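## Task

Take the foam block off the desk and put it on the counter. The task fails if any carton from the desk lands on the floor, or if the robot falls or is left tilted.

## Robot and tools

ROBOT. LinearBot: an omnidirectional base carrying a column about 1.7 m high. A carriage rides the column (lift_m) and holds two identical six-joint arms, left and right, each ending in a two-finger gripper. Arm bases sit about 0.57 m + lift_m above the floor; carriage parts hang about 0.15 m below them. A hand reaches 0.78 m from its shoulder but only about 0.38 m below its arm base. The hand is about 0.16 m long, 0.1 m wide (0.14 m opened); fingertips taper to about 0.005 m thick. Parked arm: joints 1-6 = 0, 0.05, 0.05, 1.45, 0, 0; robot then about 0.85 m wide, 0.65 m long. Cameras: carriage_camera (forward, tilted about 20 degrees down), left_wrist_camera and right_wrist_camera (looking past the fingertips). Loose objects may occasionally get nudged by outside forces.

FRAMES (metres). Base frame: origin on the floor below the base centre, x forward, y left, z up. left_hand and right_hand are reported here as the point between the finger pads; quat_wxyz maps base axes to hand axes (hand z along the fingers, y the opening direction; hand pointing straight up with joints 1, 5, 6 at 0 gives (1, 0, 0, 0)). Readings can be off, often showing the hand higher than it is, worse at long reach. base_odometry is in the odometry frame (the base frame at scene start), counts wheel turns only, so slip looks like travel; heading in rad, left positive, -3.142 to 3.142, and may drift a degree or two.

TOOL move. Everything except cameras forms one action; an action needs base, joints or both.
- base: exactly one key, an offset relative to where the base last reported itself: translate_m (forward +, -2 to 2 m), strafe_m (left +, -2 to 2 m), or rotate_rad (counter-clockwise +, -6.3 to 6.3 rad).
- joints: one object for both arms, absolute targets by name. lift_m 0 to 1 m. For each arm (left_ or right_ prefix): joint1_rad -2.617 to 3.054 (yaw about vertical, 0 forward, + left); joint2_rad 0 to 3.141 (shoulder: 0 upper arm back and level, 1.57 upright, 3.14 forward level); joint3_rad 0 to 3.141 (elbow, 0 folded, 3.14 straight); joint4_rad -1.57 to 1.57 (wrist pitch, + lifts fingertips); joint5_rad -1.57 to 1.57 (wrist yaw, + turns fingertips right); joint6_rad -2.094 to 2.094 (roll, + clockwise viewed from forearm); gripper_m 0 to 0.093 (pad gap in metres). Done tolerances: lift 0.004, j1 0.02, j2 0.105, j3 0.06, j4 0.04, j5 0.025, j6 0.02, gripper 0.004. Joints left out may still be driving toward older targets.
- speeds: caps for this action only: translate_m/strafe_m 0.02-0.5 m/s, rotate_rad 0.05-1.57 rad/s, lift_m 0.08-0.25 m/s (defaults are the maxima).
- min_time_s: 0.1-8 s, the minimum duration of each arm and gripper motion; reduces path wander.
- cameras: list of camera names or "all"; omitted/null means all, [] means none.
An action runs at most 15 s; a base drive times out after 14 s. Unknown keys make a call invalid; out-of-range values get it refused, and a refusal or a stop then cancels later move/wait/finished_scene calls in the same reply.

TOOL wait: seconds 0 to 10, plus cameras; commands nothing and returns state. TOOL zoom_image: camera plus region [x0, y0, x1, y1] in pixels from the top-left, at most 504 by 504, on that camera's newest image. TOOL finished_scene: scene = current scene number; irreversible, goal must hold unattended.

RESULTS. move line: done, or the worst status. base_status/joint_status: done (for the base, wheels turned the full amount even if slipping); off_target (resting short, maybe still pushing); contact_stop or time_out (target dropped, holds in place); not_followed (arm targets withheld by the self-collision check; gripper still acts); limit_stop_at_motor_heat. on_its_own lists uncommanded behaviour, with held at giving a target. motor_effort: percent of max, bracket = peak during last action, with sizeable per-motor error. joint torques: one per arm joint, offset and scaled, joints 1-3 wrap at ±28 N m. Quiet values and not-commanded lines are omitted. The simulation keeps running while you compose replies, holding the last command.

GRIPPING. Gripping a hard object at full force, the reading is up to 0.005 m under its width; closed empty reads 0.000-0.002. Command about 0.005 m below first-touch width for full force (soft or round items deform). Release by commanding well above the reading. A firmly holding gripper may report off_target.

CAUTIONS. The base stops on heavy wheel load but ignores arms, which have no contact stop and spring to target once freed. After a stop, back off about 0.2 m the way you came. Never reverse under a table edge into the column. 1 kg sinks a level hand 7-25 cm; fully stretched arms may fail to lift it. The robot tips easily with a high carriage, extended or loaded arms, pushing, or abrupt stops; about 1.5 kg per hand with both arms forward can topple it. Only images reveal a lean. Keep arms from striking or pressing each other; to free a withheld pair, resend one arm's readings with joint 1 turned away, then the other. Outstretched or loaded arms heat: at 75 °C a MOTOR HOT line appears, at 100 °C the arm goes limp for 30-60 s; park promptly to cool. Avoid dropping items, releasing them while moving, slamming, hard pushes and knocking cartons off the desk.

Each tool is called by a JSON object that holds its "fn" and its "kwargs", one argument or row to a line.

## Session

{"fn": "move", "kwargs": {
  "joints": {"lift_m": 0.8},
  "cameras": ["carriage_camera"]
}}

Scene clock: 2.53 s.
Joint torques (N m): left_arm=[0.61 4.23 6.04 -0.22 -0.09 -0.05] | right_arm=[-0.06 4.51 7.01 -0.3 0 -0.11]
move: done
base_odometry: x=+0.000 y=+0.000 heading=+0.000
joint_positions: lift_m=+0.800 left_joint1_rad=-0.005 left_joint2_rad=+0.047 left_joint3_rad=+0.038 left_joint4_rad=+1.447 left_joint5_rad=-0.039 left_joint6_rad=-0.008 left_gripper_m=+0.09396 right_joint1_rad=+0.004 right_joint2_rad=+0.041 right_joint3_rad=+0.059 right_joint4_rad=+1.486 right_joint5_rad=-0.003 right_joint6_rad=+0.011 right_gripper_m=+0.09396
joint_status: all done
motor_effort: lift_m=+31(38) drive_wheels=-1(4)
left_hand: x=+0.2672 y=+0.3155 z=+1.7818 quat_wxyz=(+0.998, -0.020, +0.066, -0.006) (m; base frame)
right_hand: x=+0.2492 y=-0.3084 z=+1.7885 quat_wxyz=(+0.999, -0.001, +0.033, +0.008) (m; base frame)
pictures: carriage_camera
Images, in order (width x height): carriage_camera 504x504.

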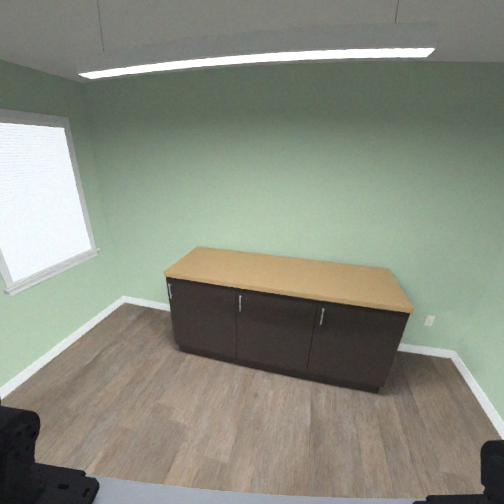

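{"fn": "move", "kwargs": {
  "base": {"rotate_rad": 2.84},
  "speeds": {"rotate_rad": 1.0},
  "cameras": ["carriage_camera"]
}}

{"fn": "zoom_image", "kwargs": {
  "camera": "carriage_camera",
  "region": [50, 200, 454, 450]
}}

Scene clock: 15.60 s.
Joint torques (N m): left_arm=[0.5 4.19 6.04 -0.22 -0.08 -0.06] | right_arm=[-0.03 4.53 6.97 -0.31 0 -0.12]
move: done
base_odometry: x=+0.000 y=+0.000 heading=+2.839
base_status: done
joint_positions: lift_m=+0.800 left_joint1_rad=-0.005 left_joint2_rad=+0.047 left_joint3_rad=+0.038 left_joint4_rad=+1.447 left_joint5_rad=-0.039 left_joint6_rad=-0.008 left_gripper_m=+0.09398 right_joint1_rad=+0.004 right_joint2_rad=+0.041 right_joint3_rad=+0.059 right_joint4_rad=+1.486 right_joint5_rad=-0.003 right_joint6_rad=+0.011 right_gripper_m=+0.09398
motor_effort: lift_m=+31(31) drive_wheels=+5(17)
left_hand: x=+0.2672 y=+0.3155 z=+1.7818 quat_wxyz=(+0.998, -0.020, +0.066, -0.006) (m; base frame)
right_hand: x=+0.2492 y=-0.3084 z=+1.7885 quat_wxyz=(+0.999, -0.001, +0.033, +0.008) (m; base frame)
pictures: carriage_camera

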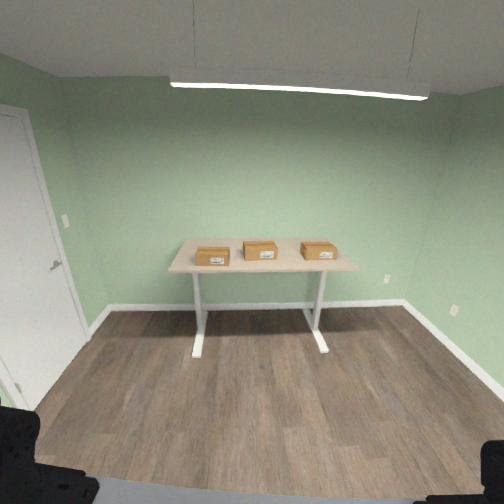

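Scaled by 1.248 from the camera's 504x504 image, which has a finer 720x720 frame.

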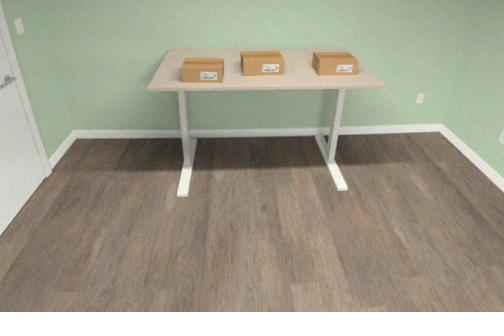

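{"fn": "move", "kwargs": {
  "base": {"translate_m": 0.7},
  "speeds": {"translate_m": 0.3, "lift_m": 0.15},
  "joints": {"lift_m": 1.0},
  "cameras": ["carriage_camera"]
}}

{"fn": "zoom_image", "kwargs": {
  "camera": "carriage_camera",
  "region": [100, 220, 404, 440]
}}

Scene clock: 32.73 s.
Joint torques (N m): left_arm=[0.59 4.19 6.13 -0.2 -0.09 -0.07] | right_arm=[-0.02 4.51 6.97 -0.3 0 -0.11]
move: done
base_odometry: x=-0.669 y=+0.207 heading=+2.841
base_status: done
joint_positions: lift_m=+0.997 left_joint1_rad=-0.005 left_joint2_rad=+0.047 left_joint3_rad=+0.038 left_joint4_rad=+1.447 left_joint5_rad=-0.039 left_joint6_rad=-0.008 left_gripper_m=+0.09398 right_joint1_rad=+0.004 right_joint2_rad=+0.041 right_joint3_rad=+0.059 right_joint4_rad=+1.486 right_joint5_rad=-0.003 right_joint6_rad=+0.011 right_gripper_m=+0.09398
joint_status: all done
joint sent to its limit — lift_m, upper limit.
motor_effort: lift_m=+30(38) drive_wheels=-10(20)
left_hand: x=+0.2672 y=+0.3155 z=+1.9789 quat_wxyz=(+0.998, -0.020, +0.066, -0.006) (m; base frame)
right_hand: x=+0.2491 y=-0.3084 z=+1.9856 quat_wxyz=(+0.999, -0.001, +0.033, +0.008) (m; base frame)
pictures: carriage_camera

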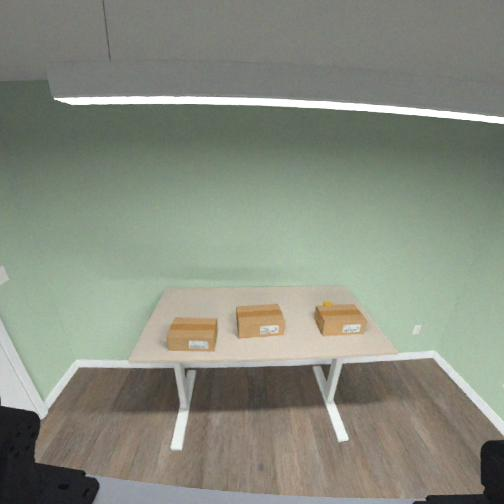

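Scaled by 1.658 from the camera's 504x504 image, which has a finer 720x720 frame.

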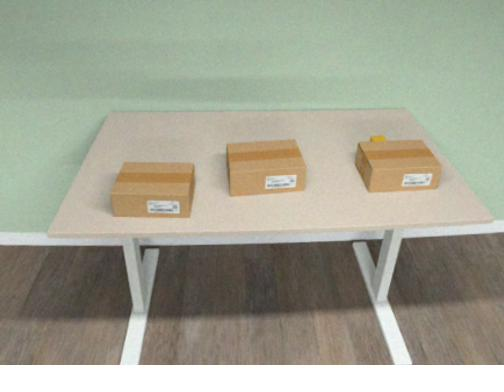

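{"fn": "move", "kwargs": {
  "base": {"rotate_rad": 0.04},
  "speeds": {"rotate_rad": 0.3, "lift_m": 0.15},
  "joints": {"lift_m": 0.9},
  "cameras": []
}}

{"fn": "move", "kwargs": {
  "base": {"strafe_m": -0.31},
  "speeds": {"strafe_m": 0.25},
  "joints": {"right_joint2_rad": 2.539, "right_joint3_rad": 1.663, "right_joint4_rad": -0.02, "right_joint1_rad": 0.0},
  "min_time_s": 2.5,
  "cameras": []
}}

{"fn": "move", "kwargs": {
  "base": {"translate_m": 0.45},
  "speeds": {"translate_m": 0.25},
  "cameras": ["carriage_camera", "right_wrist_camera"]
}}

{"fn": "zoom_image", "kwargs": {
  "camera": "right_wrist_camera",
  "region": [100, 0, 400, 300]
}}

Scene clock: 83.67 s.
move: done
base_status: done
joint_status: all done
motor_effort: lift_m=+28(28) drive_wheels=-10(12)
pictures: none

Scene clock: 86.53 s.
move: done
base_status: done
joint_status: all done
motor_effort: lift_m=+28(28) drive_wheels=-4(11)
pictures: none

Scene clock: 89.97 s.
Joint torques (N m): left_arm=[0.59 4.25 6.05 -0.22 -0.09 -0.05] | right_arm=[-0.18 -13.85 9.63 1.66 0.01 -0.12]
move: done
base_odometry: x=-1.023 y=+0.624 heading=+2.879
base_status: done
joint_positions: lift_m=+0.900 left_joint1_rad=-0.005 left_joint2_rad=+0.047 left_joint3_rad=+0.038 left_joint4_rad=+1.446 left_joint5_rad=-0.039 left_joint6_rad=-0.008 left_gripper_m=+0.09398 right_joint1_rad=+0.002 right_joint2_rad=+2.536 right_joint3_rad=+1.638 right_joint4_rad=-0.011 right_joint5_rad=-0.002 right_joint6_rad=+0.011 right_gripper_m=+0.09398
motor_effort: lift_m=+28(28) drive_wheels=+3(13)
left_hand: x=+0.2673 y=+0.3156 z=+1.8820 quat_wxyz=(+0.998, -0.020, +0.067, -0.005) (m; base frame)
right_hand: x=+0.8206 y=-0.3075 z=+1.3704 quat_wxyz=(+0.325, +0.004, +0.946, +0.003) (m; base frame)
pictures: carriage_camera, right_wrist_camera
Images, in order (width x height): carriage_camera 504x504, right_wrist_camera 504x504.

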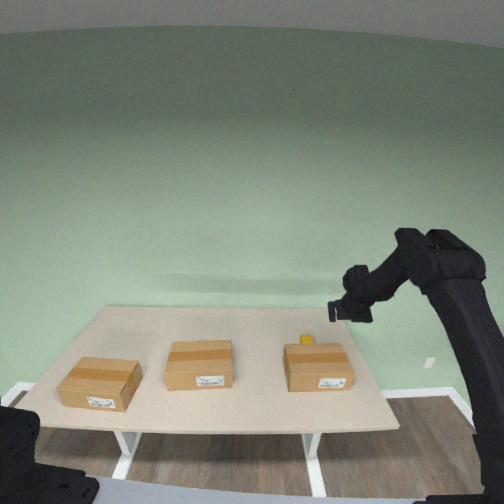

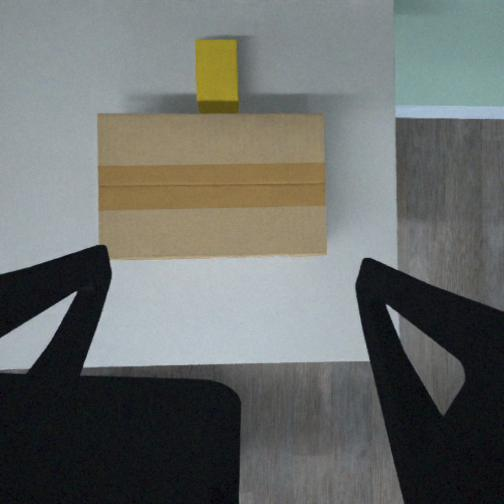

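Scaled by 1.680 from the camera's 504x504 image, which has a finer 720x720 frame.

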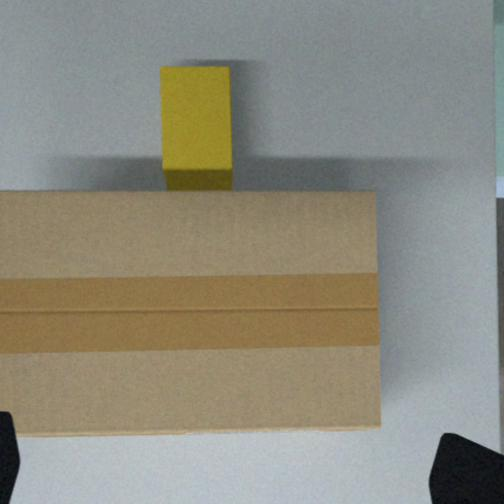

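{"fn": "move", "kwargs": {
  "base": {"strafe_m": 0.021},
  "speeds": {"strafe_m": 0.1},
  "cameras": []
}}

{"fn": "move", "kwargs": {
  "base": {"translate_m": 0.37},
  "speeds": {"translate_m": 0.15},
  "joints": {"right_joint2_rad": 2.999, "right_joint3_rad": 2.055, "right_joint4_rad": -0.643, "lift_m": 0.87},
  "min_time_s": 2.5,
  "cameras": ["carriage_camera", "right_wrist_camera"]
}}

Scene clock: 123.90 s.
move: done
base_status: done
motor_effort: lift_m=+28(28) drive_wheels=-8(12)
pictures: none

Scene clock: 127.37 s.
Joint torques (N m): left_arm=[0.58 4.19 6.02 -0.2 -0.08 -0.04] | right_arm=[-0.21 -13.45 7.46 0.14 0.01 -0.12]
move: done
base_odometry: x=-1.386 y=+0.699 heading=+2.880
base_status: done
joint_positions: lift_m=+0.870 left_joint1_rad=-0.005 left_joint2_rad=+0.047 left_joint3_rad=+0.038 left_joint4_rad=+1.447 left_joint5_rad=-0.039 left_joint6_rad=-0.008 left_gripper_m=+0.09398 right_joint1_rad=+0.002 right_joint2_rad=+2.991 right_joint3_rad=+2.037 right_joint4_rad=-0.625 right_joint5_rad=-0.003 right_joint6_rad=+0.011 right_gripper_m=+0.09398
joint_status: all done
motor_effort: lift_m=+27(29) drive_wheels=+3(13)
left_hand: x=+0.2672 y=+0.3156 z=+1.8521 quat_wxyz=(+0.998, -0.020, +0.066, -0.005) (m; base frame)
right_hand: x=+0.7024 y=-0.3075 z=+1.1669 quat_wxyz=(-0.004, +0.004, +1.000, +0.001) (m; base frame)
pictures: carriage_camera, right_wrist_camera

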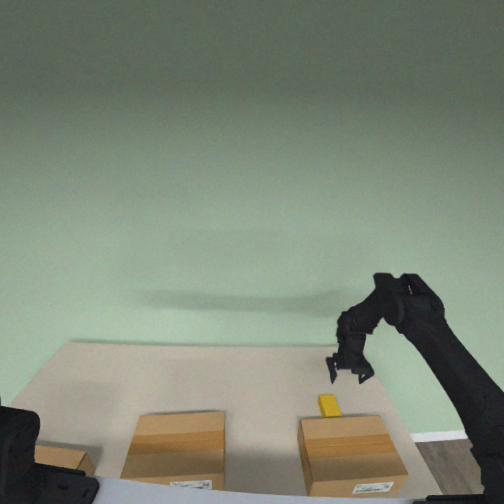

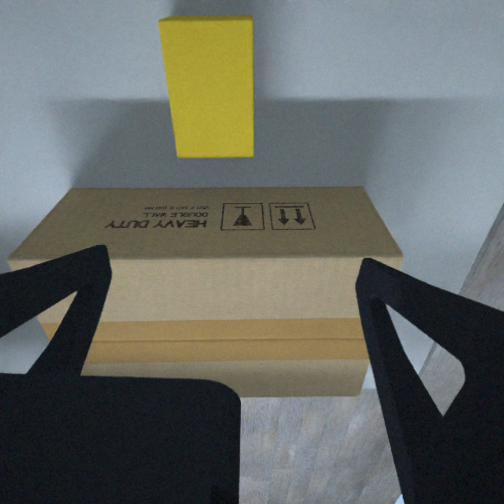

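{"fn": "move", "kwargs": {
  "base": {"strafe_m": 0.018},
  "speeds": {"strafe_m": 0.1},
  "cameras": []
}}

{"fn": "move", "kwargs": {
  "base": {"translate_m": 0.02},
  "speeds": {"translate_m": 0.1, "lift_m": 0.15},
  "joints": {"lift_m": 0.78},
  "cameras": ["right_wrist_camera"]
}}

Scene clock: 155.23 s.
move: done
base_status: done
motor_effort: lift_m=+27(28) drive_wheels=-9(10)
pictures: none

Scene clock: 156.27 s.
Joint torques (N m): left_arm=[0.64 4.19 6 -0.2 -0.09 -0.05] | right_arm=[-0.47 -14.68 7.1 0.19 0.02 -0.11]
move: done
base_odometry: x=-1.411 y=+0.687 heading=+2.880
base_status: done
joint_positions: lift_m=+0.780 left_joint1_rad=-0.005 left_joint2_rad=+0.047 left_joint3_rad=+0.038 left_joint4_rad=+1.446 left_joint5_rad=-0.040 left_joint6_rad=-0.008 left_gripper_m=+0.09398 right_joint1_rad=+0.005 right_joint2_rad=+3.003 right_joint3_rad=+2.040 right_joint4_rad=-0.632 right_joint5_rad=-0.003 right_joint6_rad=+0.011 right_gripper_m=+0.09398
joint_status: all done
motor_effort: lift_m=+27(28) drive_wheels=-8(17)
left_hand: x=+0.2673 y=+0.3156 z=+1.7621 quat_wxyz=(+0.998, -0.020, +0.067, -0.006) (m; base frame)
right_hand: x=+0.6973 y=-0.3062 z=+1.0719 quat_wxyz=(-0.012, +0.003, +1.000, +0.002) (m; base frame)
pictures: right_wrist_camera

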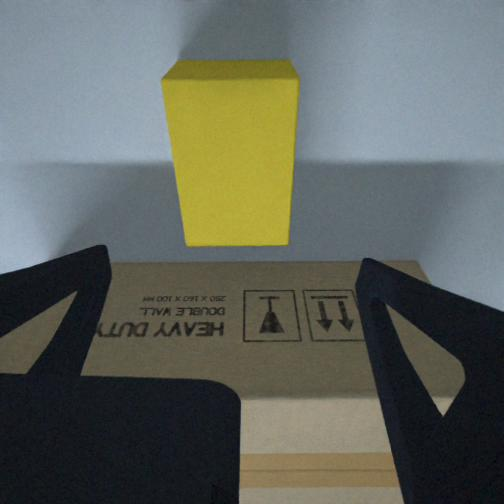

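{"fn": "move", "kwargs": {
  "joints": {"lift_m": 0.72, "right_joint4_rad": -0.594},
  "speeds": {"lift_m": 0.08},
  "cameras": ["right_wrist_camera"]
}}

Scene clock: 170.03 s.
Joint torques (N m): left_arm=[0.47 4.29 5.98 -0.19 -0.07 -0.06] | right_arm=[-0.39 -14.79 6.87 0.54 0.01 -0.11]
move: done
base_odometry: x=-1.411 y=+0.687 heading=+2.880
joint_positions: lift_m=+0.720 left_joint1_rad=-0.005 left_joint2_rad=+0.047 left_joint3_rad=+0.038 left_joint4_rad=+1.446 left_joint5_rad=-0.040 left_joint6_rad=-0.008 left_gripper_m=+0.09398 right_joint1_rad=+0.005 right_joint2_rad=+3.005 right_joint3_rad=+2.043 right_joint4_rad=-0.612 right_joint5_rad=-0.003 right_joint6_rad=+0.011 right_gripper_m=+0.09398
joint_status: all done
motor_effort: lift_m=+28(29) drive_wheels=-7(10)
left_hand: x=+0.2673 y=+0.3156 z=+1.7020 quat_wxyz=(+0.998, -0.020, +0.067, -0.006) (m; base frame)
right_hand: x=+0.7029 y=-0.3062 z=+1.0116 quat_wxyz=(-0.001, +0.003, +1.000, +0.002) (m; base frame)
pictures: right_wrist_camera

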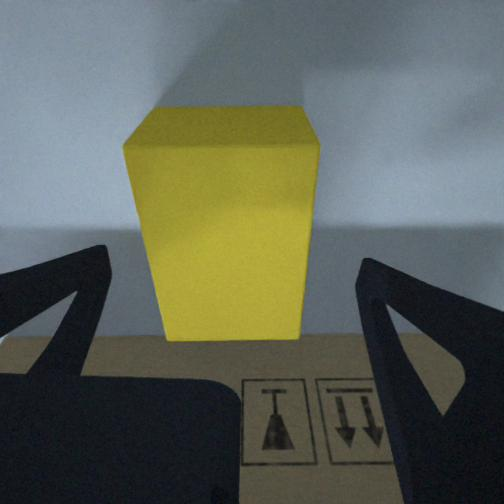

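{"fn": "move", "kwargs": {
  "joints": {"lift_m": 0.714, "right_gripper_m": 0.056},
  "speeds": {"lift_m": 0.08},
  "min_time_s": 1.0,
  "cameras": ["right_wrist_camera"]
}}

{"fn": "move", "kwargs": {
  "joints": {"right_gripper_m": 0.046},
  "min_time_s": 1.0,
  "cameras": ["right_wrist_camera"]
}}

Scene clock: 180.73 s.
move: done
joint_status: all done
motor_effort: lift_m=+27(28) drive_wheels=+4(9)
pictures: right_wrist_camera

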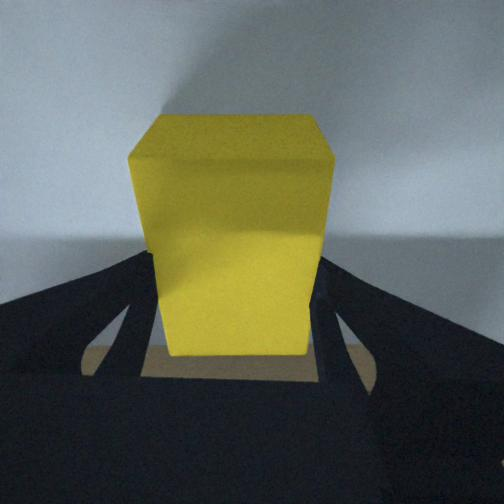

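Scene clock: 182.03 s.
Joint torques (N m): left_arm=[0.57 4.22 6.01 -0.2 -0.07 -0.05] | right_arm=[-0.43 -15.15 6.69 0.51 0.02 -0.11]
move: off_target
base_odometry: x=-1.411 y=+0.687 heading=+2.880
joint_positions: lift_m=+0.714 left_joint1_rad=-0.005 left_joint2_rad=+0.047 left_joint3_rad=+0.038 left_joint4_rad=+1.446 left_joint5_rad=-0.040 left_joint6_rad=-0.008 left_gripper_m=+0.09398 right_joint1_rad=+0.005 right_joint2_rad=+3.008 right_joint3_rad=+2.044 right_joint4_rad=-0.607 right_joint5_rad=-0.003 right_joint6_rad=+0.011 right_gripper_m=+0.05475
joint_status: right_gripper_m off_target (ended at +0.05475, target +0.04600)
motor_effort: lift_m=+28(28) drive_wheels=+4(7)
left_hand: x=+0.2673 y=+0.3156 z=+1.6961 quat_wxyz=(+0.998, -0.020, +0.067, -0.006) (m; base frame)
right_hand: x=+0.7036 y=-0.3062 z=+1.0046 quat_wxyz=(+0.000, +0.003, +1.000, +0.002) (m; base frame)
pictures: right_wrist_camera

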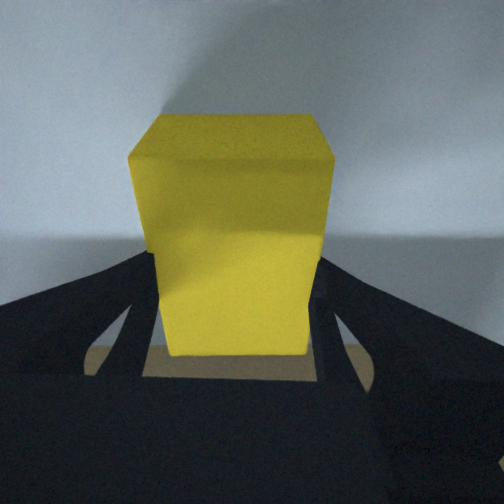

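{"fn": "move", "kwargs": {
  "joints": {"lift_m": 0.75},
  "speeds": {"lift_m": 0.08},
  "cameras": ["right_wrist_camera"]
}}

Scene clock: 193.00 s.
Joint torques (N m): left_arm=[0.75 4.23 5.91 -0.26 -0.09 -0.04] | right_arm=[-0.47 -15.28 6.49 0.47 0.02 -0.12]
move: done
base_odometry: x=-1.411 y=+0.687 heading=+2.880
joint_positions: lift_m=+0.750 left_joint1_rad=-0.005 left_joint2_rad=+0.047 left_joint3_rad=+0.038 left_joint4_rad=+1.446 left_joint5_rad=-0.040 left_joint6_rad=-0.008 left_gripper_m=+0.09398 right_joint1_rad=+0.005 right_joint2_rad=+3.009 right_joint3_rad=+2.046 right_joint4_rad=-0.602 right_joint5_rad=-0.003 right_joint6_rad=+0.011 right_gripper_m=+0.05474
joint_status: all done
motor_effort: lift_m=+31(37) drive_wheels=+5(10)
left_hand: x=+0.2673 y=+0.3156 z=+1.7318 quat_wxyz=(+0.998, -0.020, +0.067, -0.006) (m; base frame)
right_hand: x=+0.7050 y=-0.3062 z=+1.0402 quat_wxyz=(+0.003, +0.003, +1.000, +0.002) (m; base frame)
pictures: right_wrist_camera

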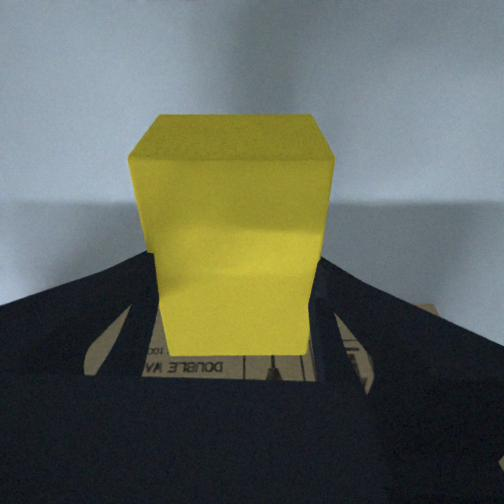

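{"fn": "move", "kwargs": {
  "joints": {"lift_m": 0.88},
  "speeds": {"lift_m": 0.2},
  "cameras": []
}}

{"fn": "move", "kwargs": {
  "base": {"translate_m": -0.6},
  "speeds": {"translate_m": 0.3},
  "cameras": []
}}

{"fn": "move", "kwargs": {
  "base": {"rotate_rad": 3.097},
  "speeds": {"rotate_rad": 0.7},
  "cameras": ["carriage_camera", "right_wrist_camera"]
}}

Scene clock: 214.53 s.
move: done
joint_status: all done
motor_effort: lift_m=+31(38) drive_wheels=+4(8)
pictures: none

Scene clock: 218.03 s.
move: done
base_status: done
motor_effort: lift_m=+31(31) drive_wheels=-3(13)
pictures: none

Scene clock: 223.63 s.
Joint torques (N m): left_arm=[0.58 4.21 5.97 -0.2 -0.08 -0.04] | right_arm=[-0.34 -15.35 6.53 0.45 0.02 -0.13]
move: done
base_odometry: x=-0.831 y=+0.532 heading=-0.307
base_status: done
joint_positions: lift_m=+0.880 left_joint1_rad=-0.005 left_joint2_rad=+0.047 left_joint3_rad=+0.038 left_joint4_rad=+1.446 left_joint5_rad=-0.040 left_joint6_rad=-0.008 left_gripper_m=+0.09399 right_joint1_rad=+0.004 right_joint2_rad=+3.010 right_joint3_rad=+2.046 right_joint4_rad=-0.599 right_joint5_rad=-0.004 right_joint6_rad=+0.011 right_gripper_m=+0.05471
motor_effort: lift_m=+31(31) drive_wheels=+7(15)
left_hand: x=+0.2675 y=+0.3157 z=+1.8617 quat_wxyz=(+0.998, -0.020, +0.067, -0.006) (m; base frame)
right_hand: x=+0.7052 y=-0.3066 z=+1.1695 quat_wxyz=(+0.004, +0.004, +1.000, +0.002) (m; base frame)
pictures: carriage_camera, right_wrist_camera

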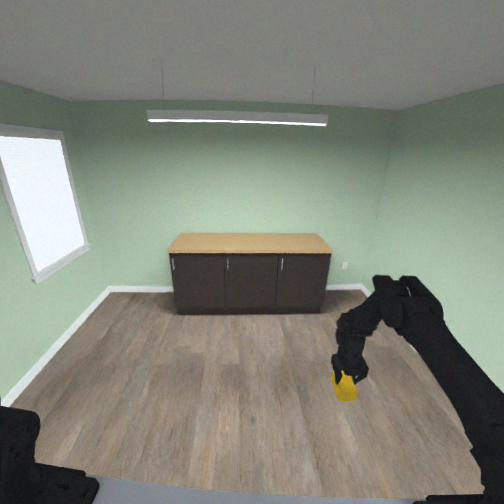

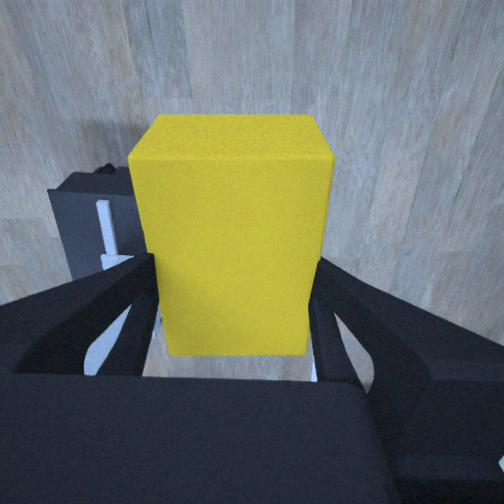

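{"fn": "move", "kwargs": {
  "base": {"translate_m": 1.6},
  "speeds": {"translate_m": 0.4},
  "cameras": ["carriage_camera", "right_wrist_camera"]
}}

Scene clock: 244.97 s.
Joint torques (N m): left_arm=[0.62 4.01 6.06 -0.21 -0.07 -0.05] | right_arm=[-0.39 -15.35 6.52 0.43 0 -0.12]
move: done
base_odometry: x=+0.695 y=+0.051 heading=-0.306
base_status: done
joint_positions: lift_m=+0.880 left_joint1_rad=-0.005 left_joint2_rad=+0.047 left_joint3_rad=+0.038 left_joint4_rad=+1.446 left_joint5_rad=-0.040 left_joint6_rad=-0.008 left_gripper_m=+0.09399 right_joint1_rad=+0.004 right_joint2_rad=+3.010 right_joint3_rad=+2.046 right_joint4_rad=-0.599 right_joint5_rad=-0.004 right_joint6_rad=+0.011 right_gripper_m=+0.05471
motor_effort: lift_m=+31(31) drive_wheels=-11(22)
left_hand: x=+0.2675 y=+0.3157 z=+1.8617 quat_wxyz=(+0.998, -0.020, +0.067, -0.006) (m; base frame)
right_hand: x=+0.7052 y=-0.3066 z=+1.1695 quat_wxyz=(+0.004, +0.004, +1.000, +0.002) (m; base frame)
pictures: carriage_camera, right_wrist_camera

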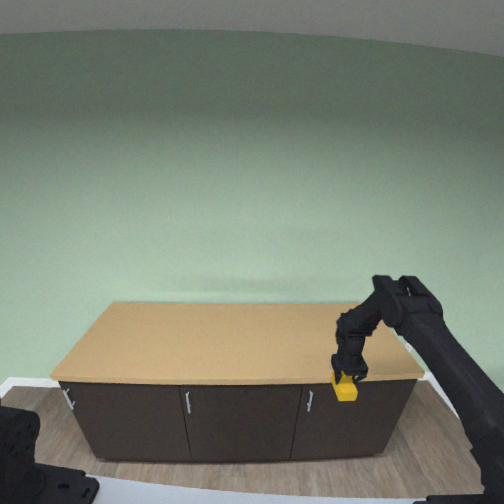

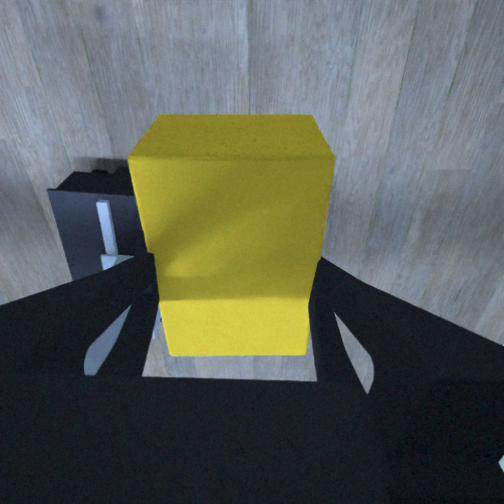

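{"fn": "move", "kwargs": {
  "base": {"translate_m": 0.42},
  "speeds": {"translate_m": 0.25, "lift_m": 0.1},
  "joints": {"lift_m": 0.78},
  "cameras": ["carriage_camera", "right_wrist_camera"]
}}

Scene clock: 256.20 s.
Joint torques (N m): left_arm=[0.61 4.23 6.11 -0.21 -0.09 -0.05] | right_arm=[-0.32 -15.5 6.54 0.44 0.01 -0.11]
move: done
base_odometry: x=+1.096 y=-0.075 heading=-0.305
base_status: done
joint_positions: lift_m=+0.780 left_joint1_rad=-0.005 left_joint2_rad=+0.047 left_joint3_rad=+0.038 left_joint4_rad=+1.447 left_joint5_rad=-0.040 left_joint6_rad=-0.008 left_gripper_m=+0.09399 right_joint1_rad=+0.004 right_joint2_rad=+3.012 right_joint3_rad=+2.046 right_joint4_rad=-0.599 right_joint5_rad=-0.004 right_joint6_rad=+0.011 right_gripper_m=+0.05471
joint_status: all done
motor_effort: lift_m=+28(29) drive_wheels=+7(19)
left_hand: x=+0.2671 y=+0.3157 z=+1.7620 quat_wxyz=(+0.998, -0.020, +0.066, -0.006) (m; base frame)
right_hand: x=+0.7047 y=-0.3066 z=+1.0691 quat_wxyz=(+0.003, +0.004, +1.000, +0.002) (m; base frame)
pictures: carriage_camera, right_wrist_camera

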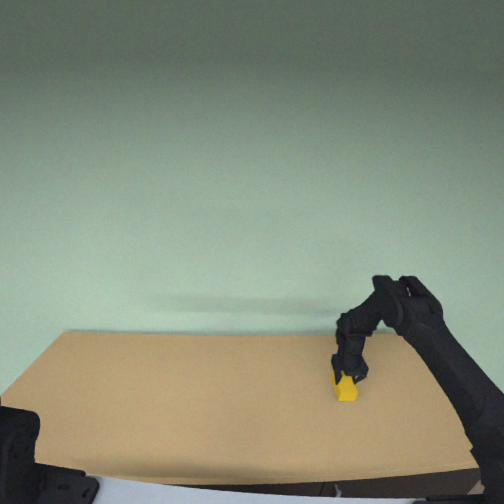

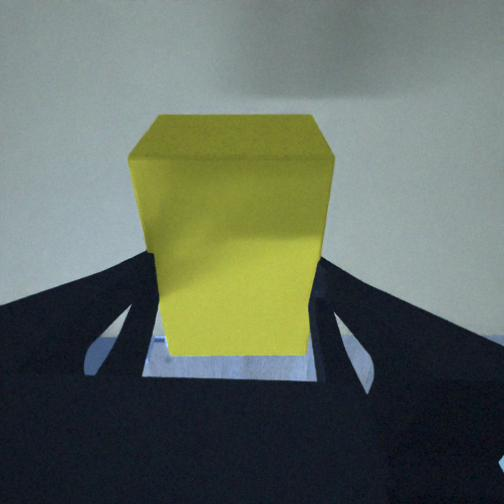

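{"fn": "move", "kwargs": {
  "joints": {"lift_m": 0.695},
  "speeds": {"lift_m": 0.12},
  "cameras": ["right_wrist_camera"]
}}

{"fn": "move", "kwargs": {
  "joints": {"lift_m": 0.68},
  "speeds": {"lift_m": 0.08},
  "cameras": ["right_wrist_camera"]
}}

Scene clock: 263.33 s.
move: done
joint_status: all done
motor_effort: lift_m=+28(29) drive_wheels=-10(11)
pictures: right_wrist_camera

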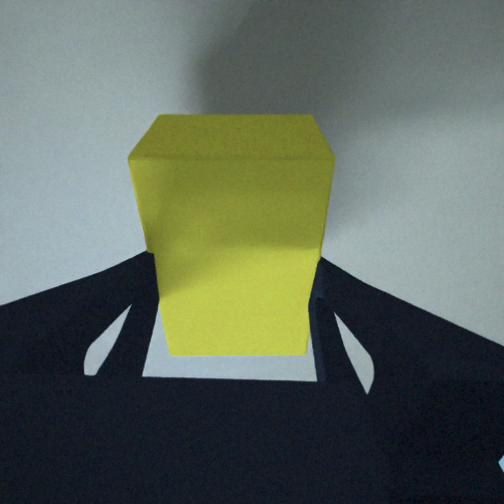

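Scene clock: 263.90 s.
Joint torques (N m): left_arm=[0.59 4.11 5.98 -0.19 -0.09 -0.04] | right_arm=[-0.35 -15.6 6.42 0.42 0.02 -0.12]
move: done
base_odometry: x=+1.096 y=-0.075 heading=-0.305
joint_positions: lift_m=+0.680 left_joint1_rad=-0.005 left_joint2_rad=+0.047 left_joint3_rad=+0.038 left_joint4_rad=+1.447 left_joint5_rad=-0.040 left_joint6_rad=-0.008 left_gripper_m=+0.09399 right_joint1_rad=+0.004 right_joint2_rad=+3.012 right_joint3_rad=+2.047 right_joint4_rad=-0.598 right_joint5_rad=-0.004 right_joint6_rad=+0.011 right_gripper_m=+0.05471
joint_status: all done
motor_effort: lift_m=+27(28) drive_wheels=-10(11)
left_hand: x=+0.2671 y=+0.3157 z=+1.6621 quat_wxyz=(+0.998, -0.020, +0.066, -0.006) (m; base frame)
right_hand: x=+0.7052 y=-0.3066 z=+0.9691 quat_wxyz=(+0.004, +0.004, +1.000, +0.002) (m; base frame)
pictures: right_wrist_camera

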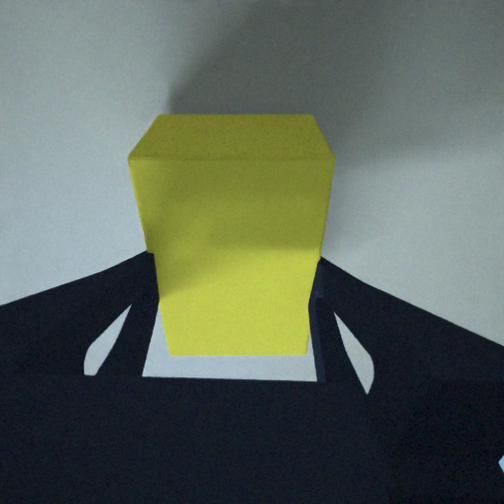

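{"fn": "move", "kwargs": {
  "joints": {"lift_m": 0.67},
  "speeds": {"lift_m": 0.08},
  "cameras": ["right_wrist_camera"]
}}

{"fn": "move", "kwargs": {
  "joints": {"lift_m": 0.662},
  "speeds": {"lift_m": 0.08},
  "cameras": ["right_wrist_camera"]
}}

Scene clock: 268.13 s.
move: done
joint_status: all done
motor_effort: lift_m=+25(27) drive_wheels=+6(11)
pictures: right_wrist_camera

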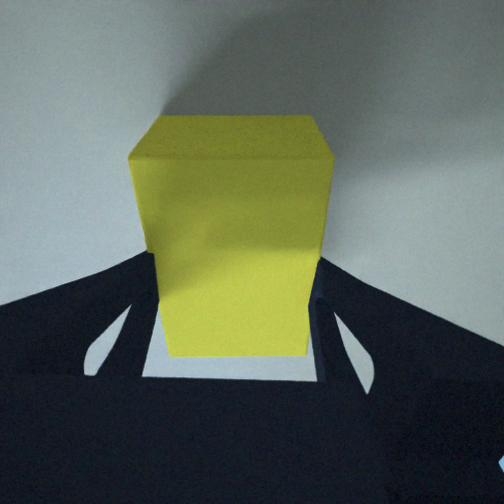

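Scene clock: 268.60 s.
Joint torques (N m): left_arm=[0.64 4.25 6.01 -0.24 -0.08 -0.03] | right_arm=[-0.35 -13.35 6.06 0.81 0.03 -0.11]
move: done
base_odometry: x=+1.096 y=-0.075 heading=-0.305
joint_positions: lift_m=+0.662 left_joint1_rad=-0.005 left_joint2_rad=+0.047 left_joint3_rad=+0.038 left_joint4_rad=+1.447 left_joint5_rad=-0.040 left_joint6_rad=-0.008 left_gripper_m=+0.09399 right_joint1_rad=+0.004 right_joint2_rad=+2.988 right_joint3_rad=+2.052 right_joint4_rad=-0.633 right_joint5_rad=-0.004 right_joint6_rad=+0.011 right_gripper_m=+0.05471
joint_status: all done
motor_effort: lift_m=+25(26) drive_wheels=+8(10)
left_hand: x=+0.2671 y=+0.3157 z=+1.6443 quat_wxyz=(+0.998, -0.020, +0.066, -0.006) (m; base frame)
right_hand: x=+0.7074 y=-0.3066 z=+0.9630 quat_wxyz=(+0.000, +0.004, +1.000, +0.002) (m; base frame)
pictures: right_wrist_camera

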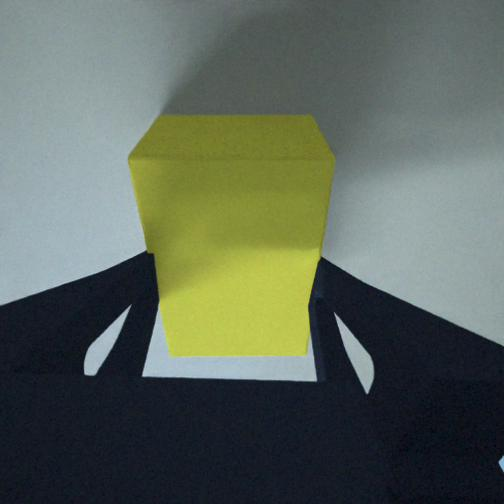

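{"fn": "move", "kwargs": {
  "joints": {"right_gripper_m": 0.09},
  "min_time_s": 1.3,
  "cameras": ["right_wrist_camera"]
}}

{"fn": "move", "kwargs": {
  "joints": {"lift_m": 0.76},
  "speeds": {"lift_m": 0.1},
  "cameras": ["right_wrist_camera", "carriage_camera"]
}}

Scene clock: 277.33 s.
move: done
joint_status: all done
motor_effort: lift_m=+25(25) drive_wheels=+6(9)
pictures: right_wrist_camera

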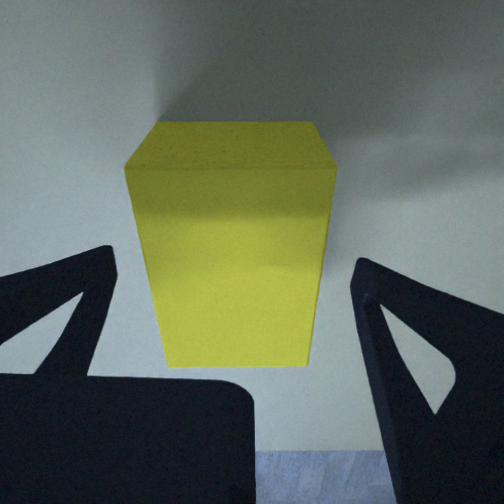

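Scene clock: 278.70 s.
Joint torques (N m): left_arm=[0.62 4.25 6.02 -0.21 -0.08 -0.05] | right_arm=[-0.39 -14.63 6 0.53 0.01 -0.12]
move: done
base_odometry: x=+1.096 y=-0.075 heading=-0.305
joint_positions: lift_m=+0.760 left_joint1_rad=-0.005 left_joint2_rad=+0.047 left_joint3_rad=+0.038 left_joint4_rad=+1.447 left_joint5_rad=-0.040 left_joint6_rad=-0.008 left_gripper_m=+0.09399 right_joint1_rad=+0.004 right_joint2_rad=+3.001 right_joint3_rad=+2.052 right_joint4_rad=-0.607 right_joint5_rad=-0.004 right_joint6_rad=+0.011 right_gripper_m=+0.08994
joint_status: all done
motor_effort: lift_m=+31(38) drive_wheels=+6(9)
left_hand: x=+0.2671 y=+0.3157 z=+1.7418 quat_wxyz=(+0.998, -0.020, +0.066, -0.006) (m; base frame)
right_hand: x=+0.7088 y=-0.3066 z=+1.0546 quat_wxyz=(+0.007, +0.004, +1.000, +0.002) (m; base frame)
pictures: carriage_camera, right_wrist_camera

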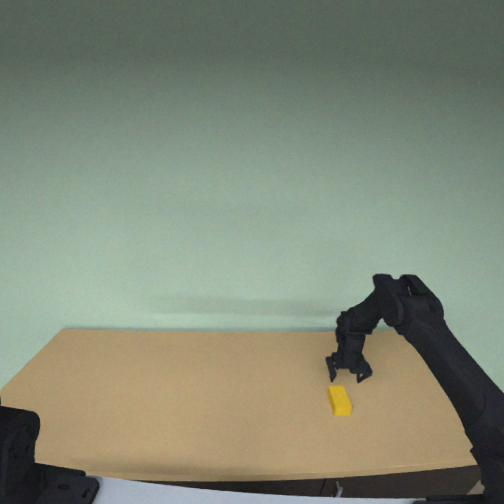

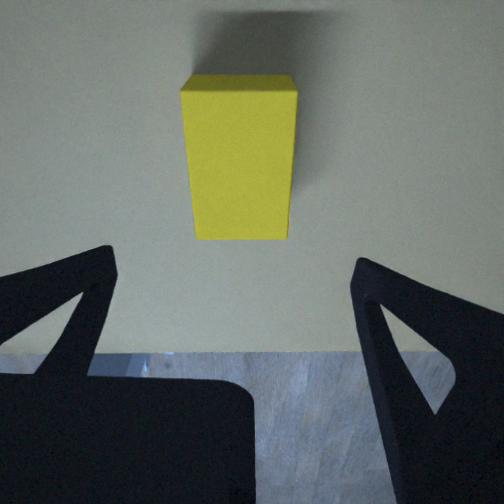

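{"fn": "finished_scene", "kwargs": {
  "scene": 2
}}

The scene is finished: the task was done.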